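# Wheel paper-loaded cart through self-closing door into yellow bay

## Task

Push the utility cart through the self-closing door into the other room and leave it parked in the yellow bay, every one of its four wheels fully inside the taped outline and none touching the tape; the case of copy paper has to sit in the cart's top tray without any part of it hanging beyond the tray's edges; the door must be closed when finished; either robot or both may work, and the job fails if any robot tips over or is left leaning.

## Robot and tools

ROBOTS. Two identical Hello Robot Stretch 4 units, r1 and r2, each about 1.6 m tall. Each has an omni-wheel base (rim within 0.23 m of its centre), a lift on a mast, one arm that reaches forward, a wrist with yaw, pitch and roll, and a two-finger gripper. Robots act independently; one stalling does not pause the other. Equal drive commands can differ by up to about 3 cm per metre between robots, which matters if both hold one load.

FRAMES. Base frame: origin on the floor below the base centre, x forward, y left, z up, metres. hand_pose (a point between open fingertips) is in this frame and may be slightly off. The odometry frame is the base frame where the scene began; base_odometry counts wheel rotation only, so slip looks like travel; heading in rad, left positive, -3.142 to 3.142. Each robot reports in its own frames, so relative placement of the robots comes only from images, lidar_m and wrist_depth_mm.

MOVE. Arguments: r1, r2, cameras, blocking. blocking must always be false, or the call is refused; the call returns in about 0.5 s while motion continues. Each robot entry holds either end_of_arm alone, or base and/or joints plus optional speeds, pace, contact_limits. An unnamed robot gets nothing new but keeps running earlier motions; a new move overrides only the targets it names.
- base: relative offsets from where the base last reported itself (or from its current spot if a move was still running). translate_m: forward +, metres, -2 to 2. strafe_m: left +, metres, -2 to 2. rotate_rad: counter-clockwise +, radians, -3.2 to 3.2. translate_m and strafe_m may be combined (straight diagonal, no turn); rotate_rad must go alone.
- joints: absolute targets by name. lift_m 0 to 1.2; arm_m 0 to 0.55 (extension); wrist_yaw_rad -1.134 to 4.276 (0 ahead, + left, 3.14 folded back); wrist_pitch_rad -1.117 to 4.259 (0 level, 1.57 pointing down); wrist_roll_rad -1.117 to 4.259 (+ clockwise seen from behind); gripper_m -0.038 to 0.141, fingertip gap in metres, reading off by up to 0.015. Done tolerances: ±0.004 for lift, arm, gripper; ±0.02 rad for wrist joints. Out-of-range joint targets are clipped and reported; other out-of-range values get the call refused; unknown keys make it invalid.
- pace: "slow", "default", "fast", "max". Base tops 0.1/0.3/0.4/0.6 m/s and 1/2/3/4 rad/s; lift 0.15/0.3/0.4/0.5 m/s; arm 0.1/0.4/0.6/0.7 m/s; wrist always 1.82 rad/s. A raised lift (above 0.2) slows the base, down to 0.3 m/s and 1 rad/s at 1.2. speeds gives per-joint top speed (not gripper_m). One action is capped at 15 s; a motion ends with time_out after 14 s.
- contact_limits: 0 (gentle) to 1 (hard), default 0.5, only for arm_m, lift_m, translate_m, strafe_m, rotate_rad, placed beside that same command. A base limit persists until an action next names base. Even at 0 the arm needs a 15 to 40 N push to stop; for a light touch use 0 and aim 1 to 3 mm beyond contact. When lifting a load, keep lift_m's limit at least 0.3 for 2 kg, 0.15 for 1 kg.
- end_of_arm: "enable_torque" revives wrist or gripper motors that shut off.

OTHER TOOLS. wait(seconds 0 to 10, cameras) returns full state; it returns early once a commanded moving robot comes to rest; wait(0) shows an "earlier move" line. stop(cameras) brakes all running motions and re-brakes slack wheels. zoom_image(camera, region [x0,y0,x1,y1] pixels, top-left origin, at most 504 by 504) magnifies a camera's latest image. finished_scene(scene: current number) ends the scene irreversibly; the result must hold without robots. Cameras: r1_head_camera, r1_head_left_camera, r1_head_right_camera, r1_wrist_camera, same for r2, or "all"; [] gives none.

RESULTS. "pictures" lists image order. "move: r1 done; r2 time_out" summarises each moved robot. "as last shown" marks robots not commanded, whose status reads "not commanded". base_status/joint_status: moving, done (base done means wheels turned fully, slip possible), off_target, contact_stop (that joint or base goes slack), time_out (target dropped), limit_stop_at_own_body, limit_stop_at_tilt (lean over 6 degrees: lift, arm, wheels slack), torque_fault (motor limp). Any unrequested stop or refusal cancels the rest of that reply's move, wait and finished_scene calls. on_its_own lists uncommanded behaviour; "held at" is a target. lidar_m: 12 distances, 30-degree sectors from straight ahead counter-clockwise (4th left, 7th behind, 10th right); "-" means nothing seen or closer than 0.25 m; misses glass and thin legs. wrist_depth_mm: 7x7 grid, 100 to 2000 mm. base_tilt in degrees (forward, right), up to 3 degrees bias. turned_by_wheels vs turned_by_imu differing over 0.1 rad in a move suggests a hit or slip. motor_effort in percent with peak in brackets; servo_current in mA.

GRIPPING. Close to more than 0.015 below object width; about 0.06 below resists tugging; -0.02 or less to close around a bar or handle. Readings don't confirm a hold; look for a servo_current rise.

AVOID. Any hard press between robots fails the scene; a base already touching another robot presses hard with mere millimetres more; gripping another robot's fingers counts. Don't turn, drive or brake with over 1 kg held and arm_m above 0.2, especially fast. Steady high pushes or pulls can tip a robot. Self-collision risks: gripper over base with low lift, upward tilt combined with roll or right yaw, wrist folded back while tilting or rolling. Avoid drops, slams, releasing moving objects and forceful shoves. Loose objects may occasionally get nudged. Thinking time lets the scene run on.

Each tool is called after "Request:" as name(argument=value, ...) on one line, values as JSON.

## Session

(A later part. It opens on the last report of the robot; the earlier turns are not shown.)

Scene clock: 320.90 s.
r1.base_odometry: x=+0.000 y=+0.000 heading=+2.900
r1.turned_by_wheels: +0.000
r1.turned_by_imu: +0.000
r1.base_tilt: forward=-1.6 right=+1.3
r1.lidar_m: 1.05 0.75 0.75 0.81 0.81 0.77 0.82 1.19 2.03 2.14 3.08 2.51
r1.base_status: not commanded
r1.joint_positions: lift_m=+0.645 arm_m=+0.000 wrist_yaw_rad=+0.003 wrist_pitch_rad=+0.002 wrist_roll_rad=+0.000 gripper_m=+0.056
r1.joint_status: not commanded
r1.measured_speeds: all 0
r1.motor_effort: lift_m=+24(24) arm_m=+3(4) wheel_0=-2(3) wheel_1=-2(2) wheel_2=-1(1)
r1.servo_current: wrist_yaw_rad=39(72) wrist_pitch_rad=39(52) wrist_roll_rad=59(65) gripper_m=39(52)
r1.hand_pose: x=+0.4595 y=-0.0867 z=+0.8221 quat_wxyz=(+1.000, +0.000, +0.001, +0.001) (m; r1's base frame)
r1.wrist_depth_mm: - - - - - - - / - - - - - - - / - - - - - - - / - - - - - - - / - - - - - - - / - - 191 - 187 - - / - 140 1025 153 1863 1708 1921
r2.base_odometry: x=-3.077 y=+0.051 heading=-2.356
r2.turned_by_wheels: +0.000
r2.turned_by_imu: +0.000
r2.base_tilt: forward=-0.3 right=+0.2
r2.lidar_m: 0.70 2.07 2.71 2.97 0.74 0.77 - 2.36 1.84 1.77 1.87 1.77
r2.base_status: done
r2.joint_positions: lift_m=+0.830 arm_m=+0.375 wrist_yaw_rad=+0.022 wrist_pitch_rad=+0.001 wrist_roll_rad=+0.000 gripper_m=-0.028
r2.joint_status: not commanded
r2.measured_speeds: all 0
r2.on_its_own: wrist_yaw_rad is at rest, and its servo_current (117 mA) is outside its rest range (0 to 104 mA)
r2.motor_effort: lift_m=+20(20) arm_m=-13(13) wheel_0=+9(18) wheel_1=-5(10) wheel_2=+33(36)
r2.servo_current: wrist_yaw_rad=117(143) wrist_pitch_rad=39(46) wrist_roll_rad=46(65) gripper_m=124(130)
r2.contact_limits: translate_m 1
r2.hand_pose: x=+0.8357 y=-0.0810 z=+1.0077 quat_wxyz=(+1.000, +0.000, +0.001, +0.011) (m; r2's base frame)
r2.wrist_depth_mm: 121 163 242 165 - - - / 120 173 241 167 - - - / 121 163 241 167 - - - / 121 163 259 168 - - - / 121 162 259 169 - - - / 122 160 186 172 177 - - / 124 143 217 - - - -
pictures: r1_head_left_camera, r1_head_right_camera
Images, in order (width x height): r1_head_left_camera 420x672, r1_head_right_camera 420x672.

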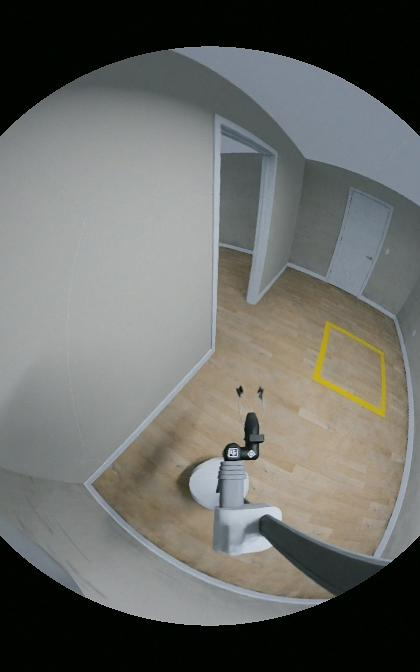

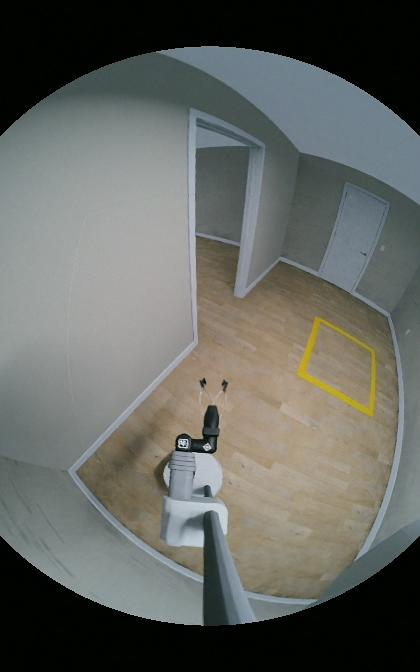

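Request:
move(blocking=false, cameras=[], r1={"base":{"rotate_rad":1.0}})

Request:
wait(seconds=4, cameras=["r1_head_camera"])

Scene clock: 334.10 s.
move: r1 moving
r1.base_odometry: x=+0.000 y=+0.000 heading=-3.131
r1.turned_by_wheels: +0.253
r1.turned_by_imu: +0.254
r1.base_tilt: forward=-1.6 right=+1.3
r1.lidar_m: 0.89 0.74 0.74 0.89 0.76 0.78 0.92 1.73 2.05 2.42 3.91 2.20
r1.base_status: rotate_rad moving
r1.joint_positions: lift_m=+0.645 arm_m=+0.000 wrist_yaw_rad=+0.002 wrist_pitch_rad=+0.002 wrist_roll_rad=+0.000 gripper_m=+0.056
r1.joint_status: not commanded
r1.measured_speeds: translate_m=-0.001 strafe_m=+0.000 rotate_rad=+0.975 lift_m=+0.000 arm_m=+0.000 wrist_yaw_rad=+0.000 wrist_pitch_rad=+0.000 wrist_roll_rad=+0.000
r1.motor_effort: lift_m=+24(24) arm_m=+4(4) wheel_0=-7(9) wheel_1=-8(9) wheel_2=-7(7)
r1.servo_current: wrist_yaw_rad=65(65) wrist_pitch_rad=39(46) wrist_roll_rad=46(59) gripper_m=39(46)
r1.hand_pose: x=+0.4595 y=-0.0867 z=+0.8221 quat_wxyz=(+1.000, +0.000, +0.001, +0.001) (m; r1's base frame)
r1.wrist_depth_mm: - - - 1025 - - - / - - - 1042 - - - / - - - 991 - - - / - - - 1025 - - - / - - - 1008 - - - / - - 190 991 187 - - / - 140 - 137 1921 1756 1983
r2.base_odometry: x=-3.077 y=+0.051 heading=-2.356
r2.turned_by_wheels: +0.000
r2.turned_by_imu: +0.000
r2.base_tilt: forward=-0.3 right=+0.2
r2.lidar_m: 0.70 2.07 2.71 2.96 0.75 0.77 - 2.36 1.84 1.79 1.92 1.78
r2.base_status: not commanded
r2.joint_positions: lift_m=+0.830 arm_m=+0.375 wrist_yaw_rad=+0.022 wrist_pitch_rad=+0.001 wrist_roll_rad=+0.000 gripper_m=-0.028
r2.joint_status: not commanded
r2.measured_speeds: all 0
r2.motor_effort: lift_m=+20(20) arm_m=-13(14) wheel_0=+9(9) wheel_1=-4(5) wheel_2=+33(33)
r2.servo_current: wrist_yaw_rad=137(143) wrist_pitch_rad=39(46) wrist_roll_rad=26(52) gripper_m=124(130)
r2.contact_limits: translate_m 1
r2.hand_pose: x=+0.8357 y=-0.0810 z=+1.0077 quat_wxyz=(+1.000, +0.000, +0.001, +0.011) (m; r2's base frame)
r2.wrist_depth_mm: 121 162 242 165 - - - / 120 172 243 167 - - - / 121 163 241 167 - - - / 121 163 260 168 - - - / 121 162 258 169 - - - / 122 160 186 173 176 - - / 124 143 216 - - - -
pictures: none
No camera images: "cameras" was empty.

Scene clock: 335.30 s.
earlier move: r1 done
r1.base_odometry: x=+0.000 y=+0.000 heading=-2.384
r1.turned_by_wheels: +0.746
r1.turned_by_imu: +0.750
r1.base_tilt: forward=-1.6 right=+1.3
r1.lidar_m: 0.73 0.80 0.80 0.77 0.82 1.12 2.01 2.11 2.89 3.10 1.11 0.78
r1.base_status: done
r1.joint_positions: lift_m=+0.645 arm_m=+0.000 wrist_yaw_rad=+0.002 wrist_pitch_rad=+0.002 wrist_roll_rad=+0.000 gripper_m=+0.056
r1.joint_status: not commanded
r1.measured_speeds: all 0
r1.motor_effort: lift_m=+23(24) arm_m=+2(4) wheel_0=-4(10) wheel_1=-3(9) wheel_2=-2(8)
r1.servo_current: wrist_yaw_rad=52(65) wrist_pitch_rad=46(46) wrist_roll_rad=33(59) gripper_m=46(46)
r1.hand_pose: x=+0.4595 y=-0.0867 z=+0.8222 quat_wxyz=(+1.000, +0.000, +0.001, +0.001) (m; r1's base frame)
r1.wrist_depth_mm: - - - - - - - / - - - - - - - / - - - - - - - / - - - - - - - / - - - - - - - / - - 190 - 188 - - / - 140 - 137 - - -
r2.base_odometry: x=-3.077 y=+0.051 heading=-2.356
r2.turned_by_wheels: +0.000
r2.turned_by_imu: +0.000
r2.base_tilt: forward=-0.4 right=+0.2
r2.lidar_m: 0.72 2.07 2.73 2.97 0.74 0.75 - 2.39 1.82 1.78 1.90 1.75
r2.base_status: not commanded
r2.joint_positions: lift_m=+0.830 arm_m=+0.375 wrist_yaw_rad=+0.022 wrist_pitch_rad=+0.001 wrist_roll_rad=+0.000 gripper_m=-0.028
r2.joint_status: not commanded
r2.measured_speeds: all 0
r2.on_its_own: wrist_yaw_rad is at rest, and its servo_current (130 mA) is outside its rest range (0 to 104 mA)
r2.motor_effort: lift_m=+20(20) arm_m=-13(14) wheel_0=+8(9) wheel_1=-4(5) wheel_2=+33(33)
r2.servo_current: wrist_yaw_rad=130(143) wrist_pitch_rad=39(46) wrist_roll_rad=39(52) gripper_m=117(130)
r2.contact_limits: translate_m 1
r2.hand_pose: x=+0.8357 y=-0.0810 z=+1.0077 quat_wxyz=(+1.000, +0.000, +0.001, +0.011) (m; r2's base frame)
r2.wrist_depth_mm: 121 163 242 165 - - - / 120 172 242 167 - - - / 121 163 242 167 - - - / 121 163 260 168 - - - / 122 162 258 168 - - - / 122 160 186 172 177 - - / 123 143 217 - - - -
wait: 1.20 of 4 s (r1 has come to rest)
pictures: r1_head_camera
Images, in order (width x height): r1_head_camera 420x560.

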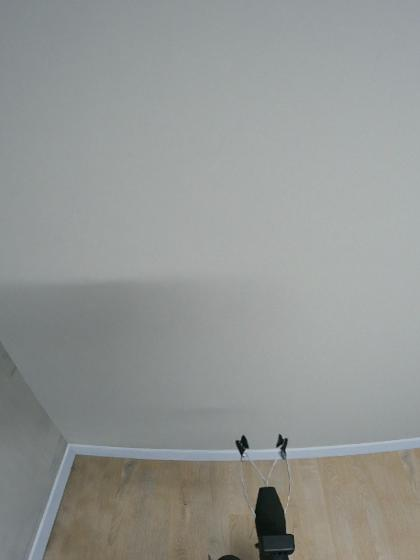

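Request:
move(blocking=false, cameras=[], r1={"base":{"strafe_m":-1.75}})

Request:
wait(seconds=9, cameras=["r1_head_camera","r1_head_left_camera"])

Scene clock: 343.47 s.
move: r1 moving
r1.base_odometry: x=-0.025 y=+0.026 heading=-2.384
r1.turned_by_wheels: +0.000
r1.turned_by_imu: +0.000
r1.base_tilt: forward=-1.6 right=+1.2
r1.lidar_m: 0.75 0.79 0.84 0.81 0.85 1.14 2.01 2.14 2.92 3.09 1.11 0.79
r1.base_status: strafe_m moving
r1.joint_positions: lift_m=+0.645 arm_m=+0.000 wrist_yaw_rad=+0.002 wrist_pitch_rad=+0.002 wrist_roll_rad=+0.000 gripper_m=+0.056
r1.joint_status: not commanded
r1.measured_speeds: translate_m=+0.000 strafe_m=-0.141 rotate_rad=-0.001 lift_m=+0.000 arm_m=+0.000 wrist_yaw_rad=+0.000 wrist_pitch_rad=+0.000 wrist_roll_rad=+0.000
r1.motor_effort: lift_m=+23(23) arm_m=-3(4) wheel_0=+11(11) wheel_1=-9(11) wheel_2=-1(1)
r1.servo_current: wrist_yaw_rad=52(59) wrist_pitch_rad=52(52) wrist_roll_rad=39(59) gripper_m=39(46)
r1.hand_pose: x=+0.4595 y=-0.0867 z=+0.8222 quat_wxyz=(+1.000, +0.000, +0.001, +0.001) (m; r1's base frame)
r1.wrist_depth_mm: - - - - - - - / - - - - - - - / - - - - - - - / - - - - - - - / - - - - - - - / - - 190 - 187 - - / - 140 - 137 - - -
r2.base_odometry: x=-3.077 y=+0.051 heading=-2.356
r2.turned_by_wheels: +0.000
r2.turned_by_imu: +0.000
r2.base_tilt: forward=-0.3 right=+0.2
r2.lidar_m: 0.71 2.05 2.69 2.97 0.78 0.77 - 2.39 1.84 1.78 1.91 1.77
r2.base_status: not commanded
r2.joint_positions: lift_m=+0.830 arm_m=+0.375 wrist_yaw_rad=+0.022 wrist_pitch_rad=+0.001 wrist_roll_rad=+0.000 gripper_m=-0.028
r2.joint_status: not commanded
r2.measured_speeds: all 0
r2.motor_effort: lift_m=+20(20) arm_m=-13(13) wheel_0=+9(9) wheel_1=-5(5) wheel_2=+33(33)
r2.servo_current: wrist_yaw_rad=130(137) wrist_pitch_rad=39(46) wrist_roll_rad=46(59) gripper_m=124(130)
r2.contact_limits: translate_m 1
r2.hand_pose: x=+0.8357 y=-0.0810 z=+1.0077 quat_wxyz=(+1.000, +0.000, +0.001, +0.011) (m; r2's base frame)
r2.wrist_depth_mm: 121 163 242 165 - - - / 120 173 243 167 - - - / 121 163 241 167 - - - / 121 163 263 168 - - - / 121 162 258 169 - - - / 122 159 186 173 176 - - / 123 143 217 - - - -
pictures: none
No camera images: "cameras" was empty.

Scene clock: 350.13 s.
earlier move: r1 done
r1.base_odometry: x=-1.202 y=+1.272 heading=-2.384
r1.turned_by_wheels: +0.000
r1.turned_by_imu: -0.012
r1.base_tilt: forward=-1.6 right=+1.3
r1.lidar_m: 2.54 1.02 1.10 2.51 2.60 2.11 2.00 2.11 2.30 2.20 1.11 0.84
r1.base_status: done
r1.joint_positions: lift_m=+0.645 arm_m=+0.000 wrist_yaw_rad=+0.002 wrist_pitch_rad=+0.002 wrist_roll_rad=+0.000 gripper_m=+0.056
r1.joint_status: not commanded
r1.measured_speeds: all 0
r1.motor_effort: lift_m=+23(23) arm_m=-3(4) wheel_0=+0(11) wheel_1=-1(11) wheel_2=-1(2)
r1.servo_current: wrist_yaw_rad=39(85) wrist_pitch_rad=33(52) wrist_roll_rad=46(78) gripper_m=39(46)
r1.hand_pose: x=+0.4595 y=-0.0867 z=+0.8222 quat_wxyz=(+1.000, +0.000, +0.001, +0.001) (m; r1's base frame)
r1.wrist_depth_mm: - - - - - 591 - / - - - - - 597 - / - - - - - 603 - / - - - - - 609 - / - - - - - 609 - / - - 193 - 188 569 - / - 152 1808 153 1921 131 -
r2.base_odometry: x=-3.077 y=+0.051 heading=-2.356
r2.turned_by_wheels: +0.000
r2.turned_by_imu: +0.001
r2.base_tilt: forward=-0.3 right=+0.2
r2.lidar_m: 0.72 2.02 2.71 2.97 0.75 0.76 - 2.37 1.82 1.77 1.93 1.77
r2.base_status: not commanded
r2.joint_positions: lift_m=+0.830 arm_m=+0.375 wrist_yaw_rad=+0.022 wrist_pitch_rad=+0.001 wrist_roll_rad=+0.000 gripper_m=-0.028
r2.joint_status: not commanded
r2.measured_speeds: all 0
r2.on_its_own: wrist_yaw_rad is at rest, and its servo_current (130 mA) is outside its rest range (0 to 104 mA)
r2.motor_effort: lift_m=+20(21) arm_m=-13(14) wheel_0=+9(9) wheel_1=-5(5) wheel_2=+33(33)
r2.servo_current: wrist_yaw_rad=130(150) wrist_pitch_rad=39(52) wrist_roll_rad=46(65) gripper_m=124(130)
r2.contact_limits: translate_m 1
r2.hand_pose: x=+0.8357 y=-0.0810 z=+1.0077 quat_wxyz=(+1.000, +0.000, +0.001, +0.011) (m; r2's base frame)
r2.wrist_depth_mm: 121 163 242 165 - - - / 120 172 241 167 - - - / 121 163 241 167 - - - / 121 162 259 168 - - - / 122 162 259 168 - - - / 122 160 186 172 177 - - / 123 143 217 - - - -
wait: 6.67 of 9 s (r1 has come to rest)
pictures: r1_head_camera, r1_head_left_camera
Images, in order (width x height): r1_head_camera 420x560, r1_head_left_camera 420x672.

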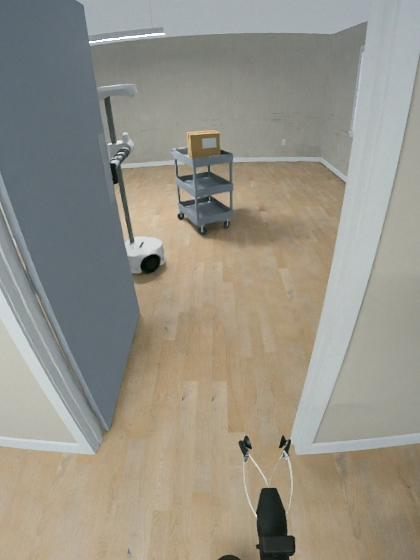

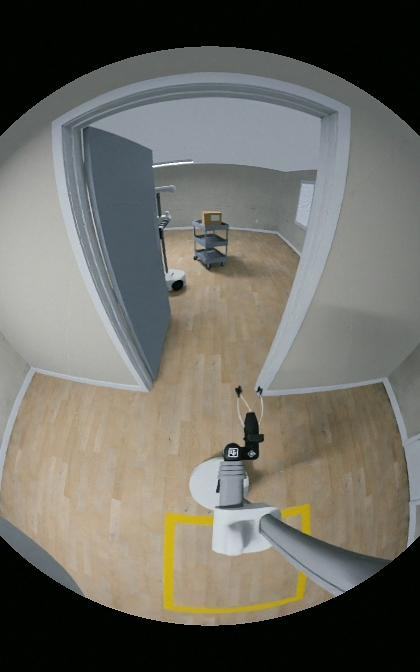

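Request:
zoom_image(camera="r1_head_camera", region=[130, 110, 270, 250])

Scaled by 3.600 from the camera's 420x560 image, which has a finer 600x800 frame.

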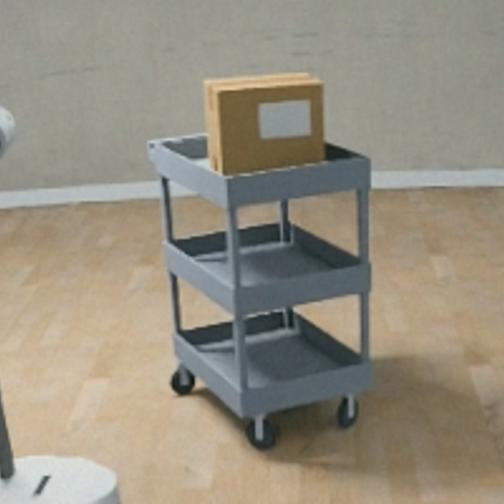

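Request:
move(blocking=false, cameras=[], r1={"base":{"translate_m":1.9,"strafe_m":-0.2}})

Request:
wait(seconds=9, cameras=["r1_head_camera"])

Request:
zoom_image(camera="r1_head_camera", region=[80, 200, 360, 480])

Scene clock: 414.17 s.
move: r1 moving
r1.base_odometry: x=-1.227 y=+1.252 heading=-2.384
r1.turned_by_wheels: +0.000
r1.turned_by_imu: +0.000
r1.base_tilt: forward=-1.6 right=+1.3
r1.lidar_m: 2.55 1.00 1.03 2.53 2.60 2.13 2.03 2.14 2.30 2.20 1.07 0.81
r1.base_status: translate_m moving; strafe_m moving
r1.joint_positions: lift_m=+0.645 arm_m=+0.000 wrist_yaw_rad=+0.002 wrist_pitch_rad=+0.002 wrist_roll_rad=+0.000 gripper_m=+0.056
r1.joint_status: not commanded
r1.measured_speeds: translate_m=+0.122 strafe_m=-0.012 rotate_rad=+0.003 lift_m=+0.000 arm_m=+0.000 wrist_yaw_rad=+0.000 wrist_pitch_rad=+0.000 wrist_roll_rad=+0.000
r1.motor_effort: lift_m=+23(23) arm_m=-3(4) wheel_0=+6(10) wheel_1=+1(5) wheel_2=-8(9)
r1.servo_current: wrist_yaw_rad=65(72) wrist_pitch_rad=46(46) wrist_roll_rad=39(59) gripper_m=46(52)
r1.hand_pose: x=+0.4595 y=-0.0867 z=+0.8222 quat_wxyz=(+1.000, +0.000, +0.001, +0.001) (m; r1's base frame)
r1.wrist_depth_mm: - - - - - 580 - / - - - - - 580 - / - - - - - 585 - / - - - - - 554 - / - - - - - 559 - / - - 194 - 187 559 - / - 164 1863 153 1863 - -
r2.base_odometry: x=-3.077 y=+0.051 heading=-2.356
r2.turned_by_wheels: +0.000
r2.turned_by_imu: +0.000
r2.base_tilt: forward=-0.3 right=+0.2
r2.lidar_m: 0.71 2.05 2.74 2.97 0.75 0.76 - 2.35 1.81 1.77 1.91 1.75
r2.base_status: not commanded
r2.joint_positions: lift_m=+0.830 arm_m=+0.375 wrist_yaw_rad=+0.022 wrist_pitch_rad=+0.001 wrist_roll_rad=+0.000 gripper_m=-0.028
r2.joint_status: not commanded
r2.measured_speeds: all 0
r2.motor_effort: lift_m=+20(20) arm_m=-13(13) wheel_0=+8(9) wheel_1=-4(5) wheel_2=+33(33)
r2.servo_current: wrist_yaw_rad=124(137) wrist_pitch_rad=39(46) wrist_roll_rad=52(52) gripper_m=130(130)
r2.contact_limits: translate_m 1
r2.hand_pose: x=+0.8357 y=-0.0810 z=+1.0077 quat_wxyz=(+1.000, +0.000, +0.001, +0.011) (m; r2's base frame)
r2.wrist_depth_mm: 121 163 242 165 - - - / 120 173 242 167 - - - / 121 163 241 167 - - - / 121 163 262 169 - - - / 121 162 259 168 - - - / 122 160 186 172 176 - - / 123 143 217 - - - -
pictures: none
No camera images: "cameras" was empty.

Scene clock: 421.53 s.
earlier move: r1 done
r1.base_odometry: x=-2.720 y=+0.111 heading=-2.384
r1.turned_by_wheels: +0.000
r1.turned_by_imu: -0.001
r1.base_tilt: forward=-1.6 right=+1.3
r1.lidar_m: 1.43 1.10 0.92 0.84 0.88 1.19 0.95 0.98 1.35 1.97 2.05 2.76
r1.base_status: done
r1.joint_positions: lift_m=+0.645 arm_m=+0.000 wrist_yaw_rad=+0.002 wrist_pitch_rad=+0.002 wrist_roll_rad=+0.000 gripper_m=+0.056
r1.joint_status: not commanded
r1.measured_speeds: all 0
r1.motor_effort: lift_m=+23(23) arm_m=-4(4) wheel_0=+2(10) wheel_1=+3(7) wheel_2=+1(10)
r1.servo_current: wrist_yaw_rad=39(72) wrist_pitch_rad=46(52) wrist_roll_rad=59(65) gripper_m=39(52)
r1.hand_pose: x=+0.4595 y=-0.0867 z=+0.8222 quat_wxyz=(+1.000, +0.000, +0.001, +0.001) (m; r1's base frame)
r1.wrist_depth_mm: - - - - - - - / - - - - - - - / - - - - - - - / - 1281 1336 - - - - / - - - - - - - / - - 190 - 187 - - / - 1118 - 153 1863 1708 1921
r2.base_odometry: x=-3.077 y=+0.051 heading=-2.356
r2.turned_by_wheels: +0.000
r2.turned_by_imu: +0.001
r2.base_tilt: forward=-0.3 right=+0.2
r2.lidar_m: 0.71 1.03 1.02 2.96 0.76 0.77 - 2.39 1.82 1.76 1.91 1.79
r2.base_status: not commanded
r2.joint_positions: lift_m=+0.830 arm_m=+0.375 wrist_yaw_rad=+0.022 wrist_pitch_rad=+0.001 wrist_roll_rad=+0.000 gripper_m=-0.028
r2.joint_status: not commanded
r2.measured_speeds: all 0
r2.on_its_own: wrist_yaw_rad is at rest, and its servo_current (124 mA) is outside its rest range (0 to 104 mA)
r2.motor_effort: lift_m=+20(21) arm_m=-13(14) wheel_0=+9(9) wheel_1=-5(5) wheel_2=+33(33)
r2.servo_current: wrist_yaw_rad=124(150) wrist_pitch_rad=39(46) wrist_roll_rad=46(65) gripper_m=117(130)
r2.contact_limits: translate_m 1
r2.hand_pose: x=+0.8357 y=-0.0810 z=+1.0077 quat_wxyz=(+1.000, +0.000, +0.001, +0.011) (m; r2's base frame)
r2.wrist_depth_mm: 121 163 243 165 - - - / 120 172 242 167 - - - / 121 163 242 167 - - - / 121 163 263 168 - - - / 121 161 258 169 - - - / 122 160 186 172 176 - - / 123 144 217 - - - -
wait: 7.37 of 9 s (r1 has come to rest)
pictures: r1_head_camera
Images, in order (width x height): r1_head_camera 420x560.

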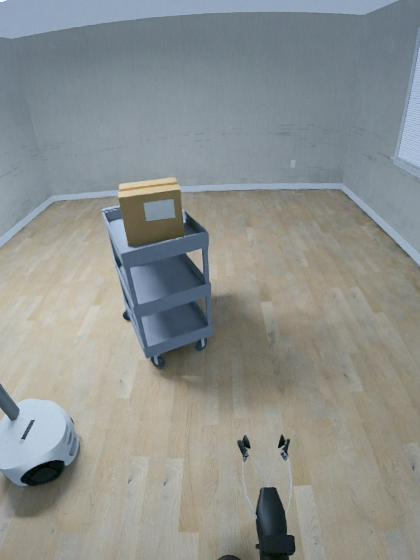

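Scaled by 1.800 from the camera's 420x560 image, which has a finer 600x800 frame.

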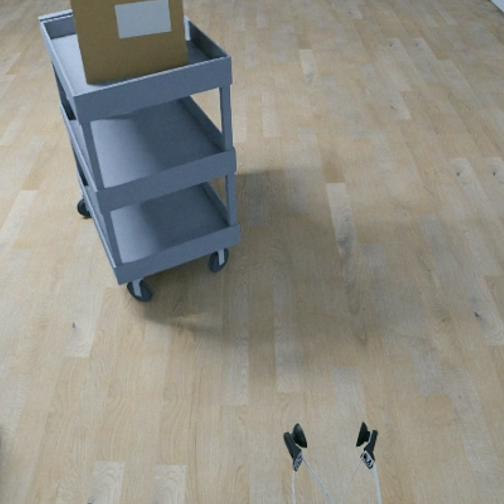

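Request:
move(blocking=false, cameras=[], r1={"base":{"rotate_rad":0.5},"joints":{"lift_m":1.15,"gripper_m":0.08,"wrist_pitch_rad":0.5}})

Request:
wait(seconds=5, cameras=["r1_head_camera"])

Scene clock: 430.63 s.
move: r1 moving
r1.base_odometry: x=-2.720 y=+0.111 heading=-2.132
r1.turned_by_wheels: +0.252
r1.turned_by_imu: +0.253
r1.base_tilt: forward=-1.6 right=+1.2
r1.lidar_m: 1.40 1.01 0.86 0.83 0.94 3.90 0.94 1.08 1.89 2.00 2.28 3.81
r1.base_status: rotate_rad moving
r1.joint_positions: lift_m=+0.683 arm_m=+0.000 wrist_yaw_rad=+0.002 wrist_pitch_rad=+0.471 wrist_roll_rad=+0.000 gripper_m=+0.073
r1.joint_status: lift_m moving; wrist_pitch_rad moving; gripper_m moving
r1.measured_speeds: translate_m=+0.000 strafe_m=+0.002 rotate_rad=+0.979 lift_m=+0.146 arm_m=+0.000 wrist_yaw_rad=+0.000 wrist_pitch_rad=+0.706 wrist_roll_rad=+0.000
r1.motor_effort: lift_m=+29(29) arm_m=-3(4) wheel_0=-7(9) wheel_1=-6(8) wheel_2=-7(7)
r1.servo_current: wrist_yaw_rad=52(65) wrist_pitch_rad=33(65) wrist_roll_rad=33(52) gripper_m=52(91)
r1.hand_pose: x=+0.4281 y=-0.0869 z=+0.7299 quat_wxyz=(+0.972, +0.000, +0.233, +0.001) (m; r1's base frame)
r1.wrist_depth_mm: - - - - - - - / - - - - - - - / - - - - - - - / 1983 1921 1808 - 1921 1863 1863 / 1537 1499 1499 1464 1499 1430 1464 / 1042 1229 195 1255 190 1229 1205 / 1025 1008 991 151 1025 1025 1025
r2.base_odometry: x=-3.077 y=+0.051 heading=-2.356
r2.turned_by_wheels: +0.000
r2.turned_by_imu: +0.000
r2.base_tilt: forward=-0.4 right=+0.2
r2.lidar_m: 0.72 1.01 0.95 2.94 0.75 0.76 - 2.37 1.84 1.77 1.89 1.78
r2.base_status: not commanded
r2.joint_positions: lift_m=+0.830 arm_m=+0.375 wrist_yaw_rad=+0.022 wrist_pitch_rad=+0.001 wrist_roll_rad=+0.000 gripper_m=-0.028
r2.joint_status: not commanded
r2.measured_speeds: all 0
r2.motor_effort: lift_m=+20(20) arm_m=-13(14) wheel_0=+9(9) wheel_1=-4(5) wheel_2=+33(33)
r2.servo_current: wrist_yaw_rad=137(143) wrist_pitch_rad=39(39) wrist_roll_rad=46(59) gripper_m=124(130)
r2.contact_limits: translate_m 1
r2.hand_pose: x=+0.8357 y=-0.0810 z=+1.0077 quat_wxyz=(+1.000, +0.000, +0.001, +0.011) (m; r2's base frame)
r2.wrist_depth_mm: 121 163 242 165 - - - / 120 173 243 167 - - - / 121 163 242 167 - - - / 121 163 262 168 - - - / 121 162 258 169 - - - / 122 160 186 173 176 - - / 123 143 217 - - - -
pictures: none
No camera images: "cameras" was empty.

Scene clock: 433.10 s.
earlier move: r1 done
r1.base_odometry: x=-2.720 y=+0.111 heading=-1.884
r1.turned_by_wheels: +0.247
r1.turned_by_imu: +0.249
r1.base_tilt: forward=-1.6 right=+1.3
r1.lidar_m: 1.18 0.93 0.83 0.86 1.16 0.95 0.96 1.31 1.97 2.07 2.75 1.42
r1.base_status: done
r1.joint_positions: lift_m=+1.150 arm_m=+0.000 wrist_yaw_rad=+0.002 wrist_pitch_rad=+0.500 wrist_roll_rad=+0.000 gripper_m=+0.080
r1.joint_status: all done
r1.measured_speeds: all 0
r1.motor_effort: lift_m=+24(29) arm_m=-4(4) wheel_0=-2(9) wheel_1=-2(8) wheel_2=-1(7)
r1.servo_current: wrist_yaw_rad=59(72) wrist_pitch_rad=39(65) wrist_roll_rad=46(65) gripper_m=46(91)
r1.hand_pose: x=+0.4242 y=-0.0869 z=+1.1896 quat_wxyz=(+0.969, +0.000, +0.247, +0.001) (m; r1's base frame)
r1.wrist_depth_mm: - - - - - - - / 931 - - - 1308 - - / 1042 - - - 1366 - - / - - - - - - - / - - - - - - - / 1808 1708 198 1756 187 1863 1808 / 1576 1255 1430 144 1537 1499 1537
r2.base_odometry: x=-3.077 y=+0.051 heading=-2.356
r2.turned_by_wheels: +0.000
r2.turned_by_imu: +0.000
r2.base_tilt: forward=-0.3 right=+0.2
r2.lidar_m: 0.71 1.05 0.87 2.95 0.79 0.77 - 2.38 1.83 1.79 1.90 1.78
r2.base_status: not commanded
r2.joint_positions: lift_m=+0.830 arm_m=+0.375 wrist_yaw_rad=+0.022 wrist_pitch_rad=+0.001 wrist_roll_rad=+0.000 gripper_m=-0.028
r2.joint_status: not commanded
r2.measured_speeds: all 0
r2.on_its_own: wrist_yaw_rad is at rest, and its servo_current (124 mA) is outside its rest range (0 to 104 mA)
r2.motor_effort: lift_m=+20(20) arm_m=-13(14) wheel_0=+9(9) wheel_1=-5(5) wheel_2=+33(33)
r2.servo_current: wrist_yaw_rad=124(143) wrist_pitch_rad=46(52) wrist_roll_rad=52(59) gripper_m=124(130)
r2.contact_limits: translate_m 1
r2.hand_pose: x=+0.8357 y=-0.0810 z=+1.0077 quat_wxyz=(+1.000, +0.000, +0.001, +0.011) (m; r2's base frame)
r2.wrist_depth_mm: 121 163 242 164 - - - / 120 173 242 167 - - - / 121 163 241 167 - - - / 121 163 260 168 - - - / 121 162 258 169 - - - / 122 160 186 172 176 - - / 123 143 217 - - - -
wait: 2.47 of 5 s (r1 has come to rest)
pictures: r1_head_camera
Images, in order (width x height): r1_head_camera 420x560.

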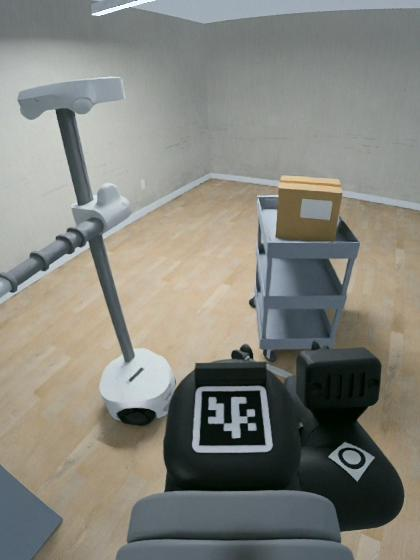

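Request:
move(blocking=false, cameras=[], r1={"base":{"translate_m":0.4,"strafe_m":-0.55},"joints":{"wrist_pitch_rad":1.57}})

Request:
wait(seconds=5, cameras=["r1_head_camera","r1_wrist_camera"])

Scene clock: 440.53 s.
move: r1 moving
r1.base_odometry: x=-2.750 y=+0.102 heading=-1.885
r1.turned_by_wheels: +0.000
r1.turned_by_imu: -0.001
r1.base_tilt: forward=-1.6 right=+1.3
r1.lidar_m: 1.38 0.94 0.84 0.88 1.17 0.99 1.00 1.35 1.98 2.05 2.70 1.42
r1.base_status: translate_m moving; strafe_m moving
r1.joint_positions: lift_m=+1.150 arm_m=+0.000 wrist_yaw_rad=+0.002 wrist_pitch_rad=+1.082 wrist_roll_rad=+0.000 gripper_m=+0.080
r1.joint_status: wrist_pitch_rad moving
r1.measured_speeds: translate_m=+0.071 strafe_m=-0.099 rotate_rad=+0.000 lift_m=+0.000 arm_m=+0.000 wrist_yaw_rad=+0.000 wrist_pitch_rad=+1.818 wrist_roll_rad=+0.000
r1.motor_effort: lift_m=+24(24) arm_m=-3(4) wheel_0=+11(11) wheel_1=-4(6) wheel_2=-8(8)
r1.servo_current: wrist_yaw_rad=39(65) wrist_pitch_rad=59(85) wrist_roll_rad=46(59) gripper_m=39(46)
r1.hand_pose: x=+0.3065 y=-0.0871 z=+1.0731 quat_wxyz=(+0.857, -0.001, +0.515, +0.001) (m; r1's base frame)
r1.wrist_depth_mm: - - - - - - - / 1863 1808 1863 1808 - 1808 1808 / 1708 1397 1661 1661 1708 1576 1661 / 1537 1308 1537 1499 1499 1464 1464 / 1397 1366 1366 1397 1397 1397 1397 / 1255 1308 200 1281 195 1281 1281 / 1229 1182 1160 151 1182 1160 1182
r2.base_odometry: x=-3.077 y=+0.051 heading=-2.356
r2.turned_by_wheels: +0.000
r2.turned_by_imu: +0.000
r2.base_tilt: forward=-0.4 right=+0.2
r2.lidar_m: 0.71 1.04 0.98 2.96 0.75 0.77 - 2.37 1.80 1.78 1.93 1.80
r2.base_status: not commanded
r2.joint_positions: lift_m=+0.830 arm_m=+0.375 wrist_yaw_rad=+0.022 wrist_pitch_rad=+0.001 wrist_roll_rad=+0.000 gripper_m=-0.028
r2.joint_status: not commanded
r2.measured_speeds: all 0
r2.motor_effort: lift_m=+20(20) arm_m=-13(14) wheel_0=+8(9) wheel_1=-4(5) wheel_2=+32(33)
r2.servo_current: wrist_yaw_rad=130(143) wrist_pitch_rad=46(46) wrist_roll_rad=46(59) gripper_m=130(130)
r2.contact_limits: translate_m 1
r2.hand_pose: x=+0.8357 y=-0.0810 z=+1.0077 quat_wxyz=(+1.000, +0.000, +0.001, +0.011) (m; r2's base frame)
r2.wrist_depth_mm: 121 163 242 165 - - - / 120 173 241 167 - - - / 121 163 242 168 - - - / 121 163 262 168 - - - / 121 162 260 169 - - - / 122 160 186 173 177 - - / 123 143 217 - - - -
pictures: none
No camera images: "cameras" was empty.

Scene clock: 443.80 s.
earlier move: r1 done
r1.base_odometry: x=-3.367 y=-0.099 heading=-1.884
r1.turned_by_wheels: +0.000
r1.turned_by_imu: -0.002
r1.base_tilt: forward=-1.5 right=+1.3
r1.lidar_m: 0.97 1.02 1.04 1.22 1.59 1.54 1.60 1.79 1.69 1.73 2.30 4.22
r1.base_status: done
r1.joint_positions: lift_m=+1.150 arm_m=+0.000 wrist_yaw_rad=+0.002 wrist_pitch_rad=+1.568 wrist_roll_rad=+0.000 gripper_m=+0.080
r1.joint_status: all done
r1.measured_speeds: all 0
r1.motor_effort: lift_m=+24(24) arm_m=-4(4) wheel_0=+0(11) wheel_1=-2(8) wheel_2=+0(8)
r1.servo_current: wrist_yaw_rad=52(72) wrist_pitch_rad=46(85) wrist_roll_rad=46(72) gripper_m=46(52)
r1.hand_pose: x=+0.1719 y=-0.0874 z=+1.0394 quat_wxyz=(+0.708, -0.001, +0.706, +0.001) (m; r1's base frame)
r1.wrist_depth_mm: 1281 1229 1255 1255 1255 1308 1255 / 1229 1281 1255 1255 1229 1255 1255 / 1229 1255 1255 1229 1255 1255 1255 / 1255 1255 1229 1255 1255 1281 1255 / 1255 1229 1042 1042 1281 1229 1229 / 1255 1281 211 1060 195 1255 1255 / 1281 1281 1281 143 1229 1229 1281
r2.base_odometry: x=-3.077 y=+0.051 heading=-2.356
r2.turned_by_wheels: +0.000
r2.turned_by_imu: +0.000
r2.base_tilt: forward=-0.4 right=+0.2
r2.lidar_m: 0.72 2.04 1.08 1.05 0.74 0.77 - 2.37 1.83 1.78 1.92 1.77
r2.base_status: not commanded
r2.joint_positions: lift_m=+0.830 arm_m=+0.375 wrist_yaw_rad=+0.022 wrist_pitch_rad=+0.001 wrist_roll_rad=+0.000 gripper_m=-0.028
r2.joint_status: not commanded
r2.measured_speeds: all 0
r2.on_its_own: wrist_yaw_rad is at rest, and its servo_current (117 mA) is outside its rest range (0 to 104 mA)
r2.motor_effort: lift_m=+20(20) arm_m=-13(14) wheel_0=+9(9) wheel_1=-4(5) wheel_2=+33(33)
r2.servo_current: wrist_yaw_rad=117(143) wrist_pitch_rad=39(46) wrist_roll_rad=39(59) gripper_m=124(130)
r2.contact_limits: translate_m 1
r2.hand_pose: x=+0.8357 y=-0.0810 z=+1.0077 quat_wxyz=(+1.000, +0.000, +0.001, +0.011) (m; r2's base frame)
r2.wrist_depth_mm: 121 163 242 165 - - - / 120 172 242 167 - - - / 121 163 241 167 - - - / 121 162 260 168 - - - / 121 162 258 169 - - - / 122 160 186 172 176 - - / 123 143 217 - - - -
wait: 3.27 of 5 s (r1 has come to rest)
pictures: r1_head_camera, r1_wrist_camera
Images, in order (width x height): r1_head_camera 420x560, r1_wrist_camera 616x392.

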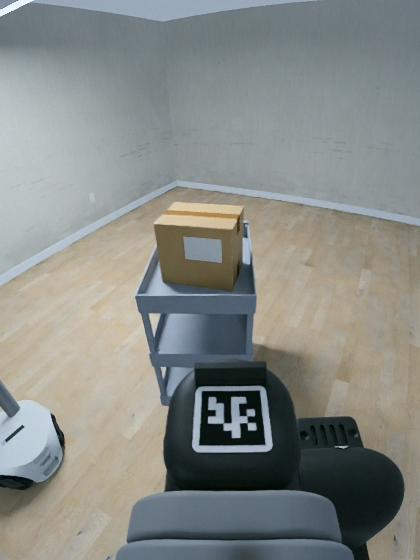

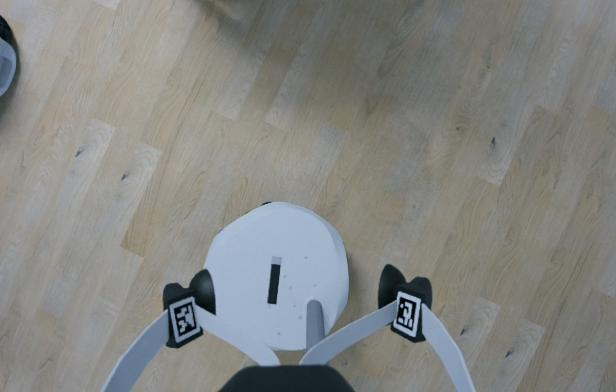

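Request:
zoom_image(camera="r1_head_camera", region=[120, 190, 270, 340])

Scaled by 3.360 from the camera's 420x560 image, which has a finer 600x800 frame.

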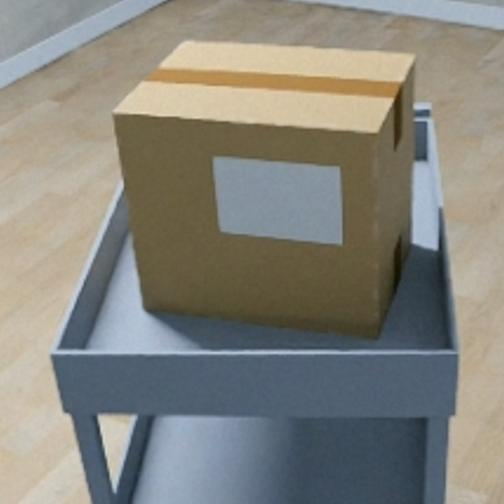

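Request:
move(blocking=false, cameras=[], r1={"base":{"translate_m":0.3,"strafe_m":0.13},"joints":{"wrist_roll_rad":1.57,"arm_m":0.1}})

Request:
wait(seconds=4, cameras=["r1_head_camera","r1_wrist_camera"])

Scene clock: 469.83 s.
move: r1 moving
r1.base_odometry: x=-3.363 y=-0.133 heading=-1.884
r1.turned_by_wheels: +0.000
r1.turned_by_imu: +0.000
r1.base_tilt: forward=-1.6 right=+1.3
r1.lidar_m: 0.93 0.96 1.03 1.18 1.55 1.55 1.61 1.82 1.72 1.78 2.37 4.20
r1.base_status: translate_m moving; strafe_m moving
r1.joint_positions: lift_m=+1.150 arm_m=+0.051 wrist_yaw_rad=+0.002 wrist_pitch_rad=+1.568 wrist_roll_rad=+0.582 gripper_m=+0.080
r1.joint_status: arm_m moving; wrist_roll_rad moving
r1.measured_speeds: translate_m=+0.121 strafe_m=+0.051 rotate_rad=+0.002 lift_m=+0.000 arm_m=+0.195 wrist_yaw_rad=+0.000 wrist_pitch_rad=+0.000 wrist_roll_rad=+1.819
r1.motor_effort: lift_m=+24(24) arm_m=+3(8) wheel_0=+4(6) wheel_1=+8(10) wheel_2=-8(10)
r1.servo_current: wrist_yaw_rad=52(78) wrist_pitch_rad=46(52) wrist_roll_rad=91(104) gripper_m=46(46)
r1.hand_pose: x=+0.2226 y=-0.0874 z=+1.0394 quat_wxyz=(+0.678, +0.202, +0.677, -0.202) (m; r1's base frame)
r1.wrist_depth_mm: - 1255 1281 1229 1255 1255 1229 / 1205 1255 1229 1255 1255 1255 1255 / 1229 1229 1255 1229 1255 1255 1255 / 1255 1255 1255 1281 1229 1281 1255 / 1281 1229 1255 1042 1255 1255 1255 / 1281 1255 200 1042 190 1281 1255 / 1255 1229 1281 151 707 1255 1229
r2.base_odometry: x=-3.077 y=+0.051 heading=-2.356
r2.turned_by_wheels: +0.000
r2.turned_by_imu: +0.001
r2.base_tilt: forward=-0.3 right=+0.2
r2.lidar_m: 0.71 2.04 1.07 1.04 0.74 0.75 - 2.36 1.82 1.79 1.90 1.76
r2.base_status: not commanded
r2.joint_positions: lift_m=+0.830 arm_m=+0.375 wrist_yaw_rad=+0.022 wrist_pitch_rad=+0.001 wrist_roll_rad=+0.000 gripper_m=-0.028
r2.joint_status: not commanded
r2.measured_speeds: all 0
r2.motor_effort: lift_m=+20(20) arm_m=-13(13) wheel_0=+9(9) wheel_1=-4(5) wheel_2=+33(33)
r2.servo_current: wrist_yaw_rad=124(137) wrist_pitch_rad=33(39) wrist_roll_rad=52(65) gripper_m=124(130)
r2.contact_limits: translate_m 1
r2.hand_pose: x=+0.8357 y=-0.0810 z=+1.0077 quat_wxyz=(+1.000, +0.000, +0.001, +0.011) (m; r2's base frame)
r2.wrist_depth_mm: 121 163 242 165 - - - / 120 173 241 166 - - - / 121 163 242 167 - - - / 121 162 260 168 - - - / 121 161 258 169 - - - / 122 160 186 172 177 - - / 123 144 217 - - - -
pictures: none
No camera images: "cameras" was empty.

Scene clock: 471.80 s.
earlier move: r1 done
r1.base_odometry: x=-3.335 y=-0.425 heading=-1.884
r1.turned_by_wheels: +0.000
r1.turned_by_imu: +0.001
r1.base_tilt: forward=-1.6 right=+1.3
r1.lidar_m: 0.66 0.74 0.78 0.93 1.23 1.73 1.82 2.08 1.93 2.02 2.65 0.70
r1.base_status: done
r1.joint_positions: lift_m=+1.150 arm_m=+0.100 wrist_yaw_rad=+0.002 wrist_pitch_rad=+1.568 wrist_roll_rad=+1.568 gripper_m=+0.080
r1.joint_status: all done
r1.measured_speeds: all 0
r1.motor_effort: lift_m=+24(24) arm_m=+4(8) wheel_0=+4(6) wheel_1=+0(11) wheel_2=+2(10)
r1.servo_current: wrist_yaw_rad=59(78) wrist_pitch_rad=46(52) wrist_roll_rad=65(104) gripper_m=39(52)
r1.hand_pose: x=+0.2718 y=-0.0874 z=+1.0394 quat_wxyz=(+0.502, +0.499, +0.501, -0.498) (m; r1's base frame)
r1.wrist_depth_mm: 1229 1229 1205 1255 1229 1281 1281 / 1255 1229 1255 1281 1281 1255 1229 / 1255 1255 1229 1229 1255 1255 1281 / - 1182 1255 1255 1042 1255 1255 / - 1229 1229 1255 1042 1255 1255 / - 1078 199 1281 195 1205 1255 / - 1281 1229 151 1281 1281 1308
r2.base_odometry: x=-3.077 y=+0.051 heading=-2.356
r2.turned_by_wheels: +0.000
r2.turned_by_imu: +0.000
r2.base_tilt: forward=-0.3 right=+0.2
r2.lidar_m: 0.71 2.04 2.73 0.81 0.77 0.76 - 2.35 1.83 1.78 1.93 1.77
r2.base_status: not commanded
r2.joint_positions: lift_m=+0.830 arm_m=+0.375 wrist_yaw_rad=+0.022 wrist_pitch_rad=+0.001 wrist_roll_rad=+0.000 gripper_m=-0.028
r2.joint_status: not commanded
r2.measured_speeds: all 0
r2.on_its_own: wrist_yaw_rad is at rest, and its servo_current (143 mA) is outside its rest range (0 to 104 mA)
r2.motor_effort: lift_m=+20(20) arm_m=-13(14) wheel_0=+9(9) wheel_1=-5(5) wheel_2=+33(33)
r2.servo_current: wrist_yaw_rad=143(143) wrist_pitch_rad=46(52) wrist_roll_rad=39(65) gripper_m=130(130)
r2.contact_limits: translate_m 1
r2.hand_pose: x=+0.8357 y=-0.0810 z=+1.0077 quat_wxyz=(+1.000, +0.000, +0.001, +0.011) (m; r2's base frame)
r2.wrist_depth_mm: 121 163 242 165 - - - / 120 173 243 167 - - - / 121 163 241 167 - - - / 121 162 262 168 - - - / 121 162 260 168 - - - / 122 160 186 173 177 - - / 123 143 217 - - - -
wait: 1.97 of 4 s (r1 has come to rest)
pictures: r1_head_camera, r1_wrist_camera
Images, in order (width x height): r1_head_camera 420x560, r1_wrist_camera 616x392.

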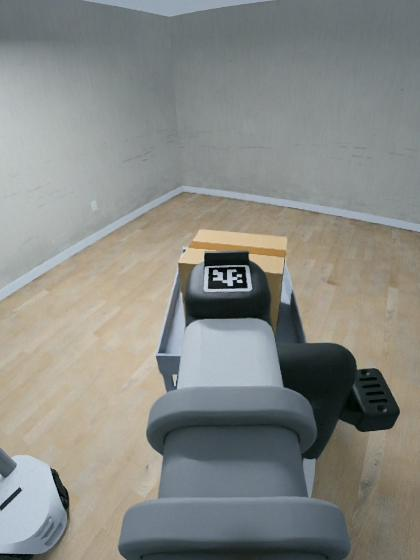

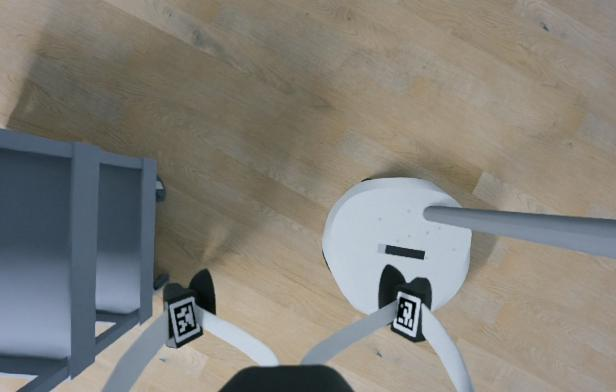

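Request:
move(blocking=false, cameras=[], r1={"base":{"translate_m":0.15,"strafe_m":0.06},"joints":{"arm_m":0.22,"gripper_m":0.06}})

Request:
wait(seconds=4, cameras=["r1_wrist_camera"])

Scene clock: 483.23 s.
move: r1 moving
r1.base_odometry: x=-3.333 y=-0.459 heading=-1.883
r1.turned_by_wheels: +0.000
r1.turned_by_imu: +0.000
r1.base_tilt: forward=-1.6 right=+1.3
r1.lidar_m: 0.64 0.68 0.78 0.88 1.19 1.78 1.82 2.10 1.96 2.04 2.68 0.68
r1.base_status: translate_m moving; strafe_m moving
r1.joint_positions: lift_m=+1.150 arm_m=+0.151 wrist_yaw_rad=+0.002 wrist_pitch_rad=+1.568 wrist_roll_rad=+1.568 gripper_m=+0.065
r1.joint_status: arm_m moving; gripper_m moving
r1.measured_speeds: translate_m=+0.121 strafe_m=+0.047 rotate_rad=+0.001 lift_m=+0.000 arm_m=+0.195 wrist_yaw_rad=+0.000 wrist_pitch_rad=+0.000 wrist_roll_rad=+0.000
r1.motor_effort: lift_m=+24(24) arm_m=+6(8) wheel_0=+4(7) wheel_1=+6(10) wheel_2=-7(10)
r1.servo_current: wrist_yaw_rad=65(65) wrist_pitch_rad=46(52) wrist_roll_rad=39(72) gripper_m=65(78)
r1.hand_pose: x=+0.3225 y=-0.0874 z=+1.0394 quat_wxyz=(+0.502, +0.499, +0.501, -0.498) (m; r1's base frame)
r1.wrist_depth_mm: 1255 1229 1255 1255 1229 1281 1229 / 1255 1229 1229 1255 1229 1255 1281 / 1229 1255 1255 1255 1281 1255 1308 / - 1060 1229 1255 1042 1255 1255 / - 1098 1229 1255 1042 1078 1281 / - - 193 1255 192 1281 1281 / - 170 1255 152 1255 1281 1281
r2.base_odometry: x=-3.077 y=+0.051 heading=-2.356
r2.turned_by_wheels: +0.000
r2.turned_by_imu: +0.000
r2.base_tilt: forward=-0.4 right=+0.2
r2.lidar_m: 0.70 2.05 2.74 0.78 0.76 0.77 - 2.36 1.82 1.77 1.91 1.76
r2.base_status: not commanded
r2.joint_positions: lift_m=+0.830 arm_m=+0.375 wrist_yaw_rad=+0.022 wrist_pitch_rad=+0.001 wrist_roll_rad=+0.000 gripper_m=-0.028
r2.joint_status: not commanded
r2.measured_speeds: all 0
r2.motor_effort: lift_m=+20(20) arm_m=-13(13) wheel_0=+9(9) wheel_1=-4(5) wheel_2=+32(33)
r2.servo_current: wrist_yaw_rad=130(137) wrist_pitch_rad=46(46) wrist_roll_rad=46(52) gripper_m=124(124)
r2.contact_limits: translate_m 1
r2.hand_pose: x=+0.8357 y=-0.0810 z=+1.0077 quat_wxyz=(+1.000, +0.000, +0.001, +0.011) (m; r2's base frame)
r2.wrist_depth_mm: 121 163 243 165 - - - / 120 173 242 167 - - - / 121 163 241 167 - - - / 121 163 262 168 - - - / 121 162 260 169 - - - / 122 160 186 172 177 - - / 123 143 216 - - - -
pictures: none
No camera images: "cameras" was empty.

Scene clock: 484.57 s.
earlier move: r1 done
r1.base_odometry: x=-3.324 y=-0.586 heading=-1.883
r1.turned_by_wheels: +0.000
r1.turned_by_imu: +0.000
r1.base_tilt: forward=-1.6 right=+1.3
r1.lidar_m: 0.53 2.80 0.69 0.69 1.15 1.87 1.93 2.18 2.07 2.15 2.78 0.54
r1.base_status: done
r1.joint_positions: lift_m=+1.150 arm_m=+0.220 wrist_yaw_rad=+0.002 wrist_pitch_rad=+1.568 wrist_roll_rad=+1.568 gripper_m=+0.060
r1.joint_status: all done
r1.measured_speeds: all 0
r1.motor_effort: lift_m=+24(24) arm_m=+4(8) wheel_0=+4(7) wheel_1=+2(10) wheel_2=+0(10)
r1.servo_current: wrist_yaw_rad=52(72) wrist_pitch_rad=39(52) wrist_roll_rad=46(72) gripper_m=52(78)
r1.hand_pose: x=+0.3917 y=-0.0874 z=+1.0394 quat_wxyz=(+0.502, +0.499, +0.501, -0.498) (m; r1's base frame)
r1.wrist_depth_mm: 1281 1229 1255 1255 1255 1229 1255 / 466 466 1255 1255 1255 1255 1281 / 436 469 1281 1255 1281 1255 1255 / 445 466 1255 1255 1182 1255 1255 / 466 469 1098 1255 1025 1042 1255 / 466 466 193 1205 188 1281 1255 / 469 439 1229 153 1229 1255 1255
r2.base_odometry: x=-3.077 y=+0.051 heading=-2.356
r2.turned_by_wheels: +0.000
r2.turned_by_imu: +0.000
r2.base_tilt: forward=-0.4 right=+0.2
r2.lidar_m: 0.69 2.06 2.70 0.69 0.74 0.74 - 2.36 1.80 1.79 1.93 1.77
r2.base_status: not commanded
r2.joint_positions: lift_m=+0.830 arm_m=+0.375 wrist_yaw_rad=+0.022 wrist_pitch_rad=+0.001 wrist_roll_rad=+0.000 gripper_m=-0.028
r2.joint_status: not commanded
r2.measured_speeds: all 0
r2.on_its_own: wrist_yaw_rad is at rest, and its servo_current (137 mA) is outside its rest range (0 to 104 mA)
r2.motor_effort: lift_m=+20(20) arm_m=-14(14) wheel_0=+8(9) wheel_1=-4(5) wheel_2=+32(33)
r2.servo_current: wrist_yaw_rad=137(143) wrist_pitch_rad=39(46) wrist_roll_rad=46(59) gripper_m=117(130)
r2.contact_limits: translate_m 1
r2.hand_pose: x=+0.8357 y=-0.0810 z=+1.0077 quat_wxyz=(+1.000, +0.000, +0.001, +0.011) (m; r2's base frame)
r2.wrist_depth_mm: 121 163 242 165 - - - / 120 172 242 167 - - - / 121 163 241 167 - - - / 121 162 260 168 - - - / 121 162 258 169 - - - / 122 160 186 172 176 - - / 123 143 216 - - - -
wait: 1.33 of 4 s (r1 has come to rest)
pictures: r1_wrist_camera
Images, in order (width x height): r1_wrist_camera 616x392.

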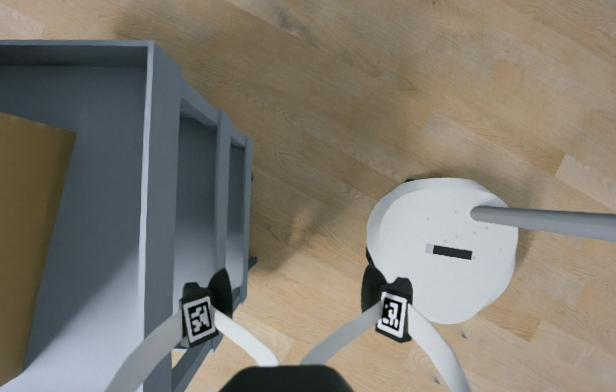

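Request:
move(blocking=false, cameras=[], r1={"base":{"translate_m":0.155,"strafe_m":0.04},"pace":"slow"})

Request:
wait(seconds=4, cameras=["r1_wrist_camera"])

Scene clock: 502.90 s.
move: r1 moving
r1.base_odometry: x=-3.325 y=-0.599 heading=-1.883
r1.turned_by_wheels: +0.000
r1.turned_by_imu: +0.000
r1.base_tilt: forward=-1.6 right=+1.3
r1.lidar_m: 0.50 0.56 0.65 0.66 1.14 1.87 1.93 2.20 2.06 2.15 2.79 0.54
r1.base_status: translate_m moving; strafe_m moving
r1.joint_positions: lift_m=+1.150 arm_m=+0.220 wrist_yaw_rad=+0.002 wrist_pitch_rad=+1.568 wrist_roll_rad=+1.568 gripper_m=+0.060
r1.joint_status: not commanded
r1.measured_speeds: translate_m=+0.048 strafe_m=+0.012 rotate_rad=+0.000 lift_m=+0.000 arm_m=+0.000 wrist_yaw_rad=+0.000 wrist_pitch_rad=+0.000 wrist_roll_rad=+0.000
r1.motor_effort: lift_m=+24(24) arm_m=+4(4) wheel_0=+4(5) wheel_1=+5(7) wheel_2=-5(7)
r1.servo_current: wrist_yaw_rad=52(65) wrist_pitch_rad=33(46) wrist_roll_rad=65(65) gripper_m=46(52)
r1.hand_pose: x=+0.3917 y=-0.0874 z=+1.0394 quat_wxyz=(+0.502, +0.499, +0.501, -0.498) (m; r1's base frame)
r1.wrist_depth_mm: 1255 1229 1281 1255 1255 1255 1229 / 469 466 1229 1255 1255 1255 1255 / 410 466 778 1281 1281 1229 1255 / 427 469 1255 1281 1205 1255 1255 / 455 469 1078 1255 1025 1042 1255 / 462 466 191 1255 188 1255 1255 / 466 404 1281 153 1281 1255 1229
r2.base_odometry: x=-3.077 y=+0.051 heading=-2.356
r2.turned_by_wheels: +0.000
r2.turned_by_imu: +0.001
r2.base_tilt: forward=-0.3 right=+0.2
r2.lidar_m: 0.71 2.03 2.71 0.68 0.76 0.76 - 2.35 1.82 1.77 1.93 1.77
r2.base_status: not commanded
r2.joint_positions: lift_m=+0.830 arm_m=+0.375 wrist_yaw_rad=+0.022 wrist_pitch_rad=+0.001 wrist_roll_rad=+0.000 gripper_m=-0.028
r2.joint_status: not commanded
r2.measured_speeds: all 0
r2.motor_effort: lift_m=+20(21) arm_m=-13(14) wheel_0=+8(9) wheel_1=-4(5) wheel_2=+33(33)
r2.servo_current: wrist_yaw_rad=137(143) wrist_pitch_rad=39(46) wrist_roll_rad=52(52) gripper_m=124(130)
r2.contact_limits: translate_m 1
r2.hand_pose: x=+0.8357 y=-0.0810 z=+1.0077 quat_wxyz=(+1.000, +0.000, +0.001, +0.011) (m; r2's base frame)
r2.wrist_depth_mm: 121 163 242 164 - - - / 120 172 243 167 - - - / 121 163 242 167 - - - / 121 163 262 168 - - - / 121 162 259 169 - - - / 122 160 186 172 177 - - / 123 143 216 - - - -
pictures: none
No camera images: "cameras" was empty.

Scene clock: 505.27 s.
earlier move: r1 done
r1.base_odometry: x=-3.334 y=-0.746 heading=-1.883
r1.turned_by_wheels: +0.000
r1.turned_by_imu: +0.000
r1.base_tilt: forward=-1.6 right=+1.3
r1.lidar_m: 0.37 2.70 0.63 0.59 0.99 2.00 2.04 2.32 2.17 2.22 2.98 0.38
r1.base_status: done
r1.joint_positions: lift_m=+1.150 arm_m=+0.220 wrist_yaw_rad=+0.002 wrist_pitch_rad=+1.568 wrist_roll_rad=+1.568 gripper_m=+0.060
r1.joint_status: not commanded
r1.measured_speeds: all 0
r1.motor_effort: lift_m=+24(24) arm_m=+4(4) wheel_0=+4(6) wheel_1=+2(7) wheel_2=-1(7)
r1.servo_current: wrist_yaw_rad=52(65) wrist_pitch_rad=39(52) wrist_roll_rad=65(65) gripper_m=46(52)
r1.hand_pose: x=+0.3917 y=-0.0874 z=+1.0394 quat_wxyz=(+0.502, +0.499, +0.501, -0.498) (m; r1's base frame)
r1.wrist_depth_mm: 199 402 455 1229 1255 1205 1255 / 208 294 466 1229 1229 1255 1229 / 220 319 466 1255 1229 1255 1255 / 236 347 462 1255 1205 1229 1255 / 247 379 466 1255 1078 1060 1255 / 262 397 194 1229 188 1281 1229 / 282 345 466 143 1255 1281 1281
r2.base_odometry: x=-3.077 y=+0.051 heading=-2.356
r2.turned_by_wheels: +0.000
r2.turned_by_imu: +0.000
r2.base_tilt: forward=-0.4 right=+0.2
r2.lidar_m: 0.73 2.06 2.69 0.61 0.63 0.76 - 2.37 1.82 1.76 1.92 1.77
r2.base_status: not commanded
r2.joint_positions: lift_m=+0.830 arm_m=+0.375 wrist_yaw_rad=+0.022 wrist_pitch_rad=+0.001 wrist_roll_rad=+0.000 gripper_m=-0.028
r2.joint_status: not commanded
r2.measured_speeds: all 0
r2.on_its_own: wrist_yaw_rad is at rest, and its servo_current (137 mA) is outside its rest range (0 to 104 mA)
r2.motor_effort: lift_m=+20(21) arm_m=-13(14) wheel_0=+9(9) wheel_1=-5(5) wheel_2=+33(33)
r2.servo_current: wrist_yaw_rad=137(150) wrist_pitch_rad=39(46) wrist_roll_rad=52(59) gripper_m=124(130)
r2.contact_limits: translate_m 1
r2.hand_pose: x=+0.8357 y=-0.0810 z=+1.0077 quat_wxyz=(+1.000, +0.000, +0.001, +0.011) (m; r2's base frame)
r2.wrist_depth_mm: 121 163 242 165 - - - / 120 173 241 166 - - - / 121 163 241 167 - - - / 121 163 262 168 - - - / 121 162 259 169 - - - / 122 160 186 173 176 - - / 123 143 217 - - - -
wait: 2.37 of 4 s (r1 has come to rest)
pictures: r1_wrist_camera
Images, in order (width x height): r1_wrist_camera 616x392.

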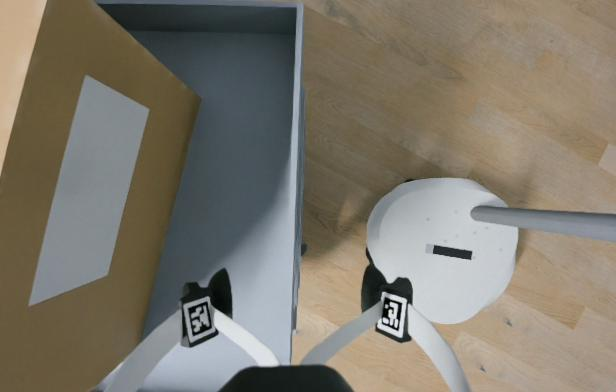

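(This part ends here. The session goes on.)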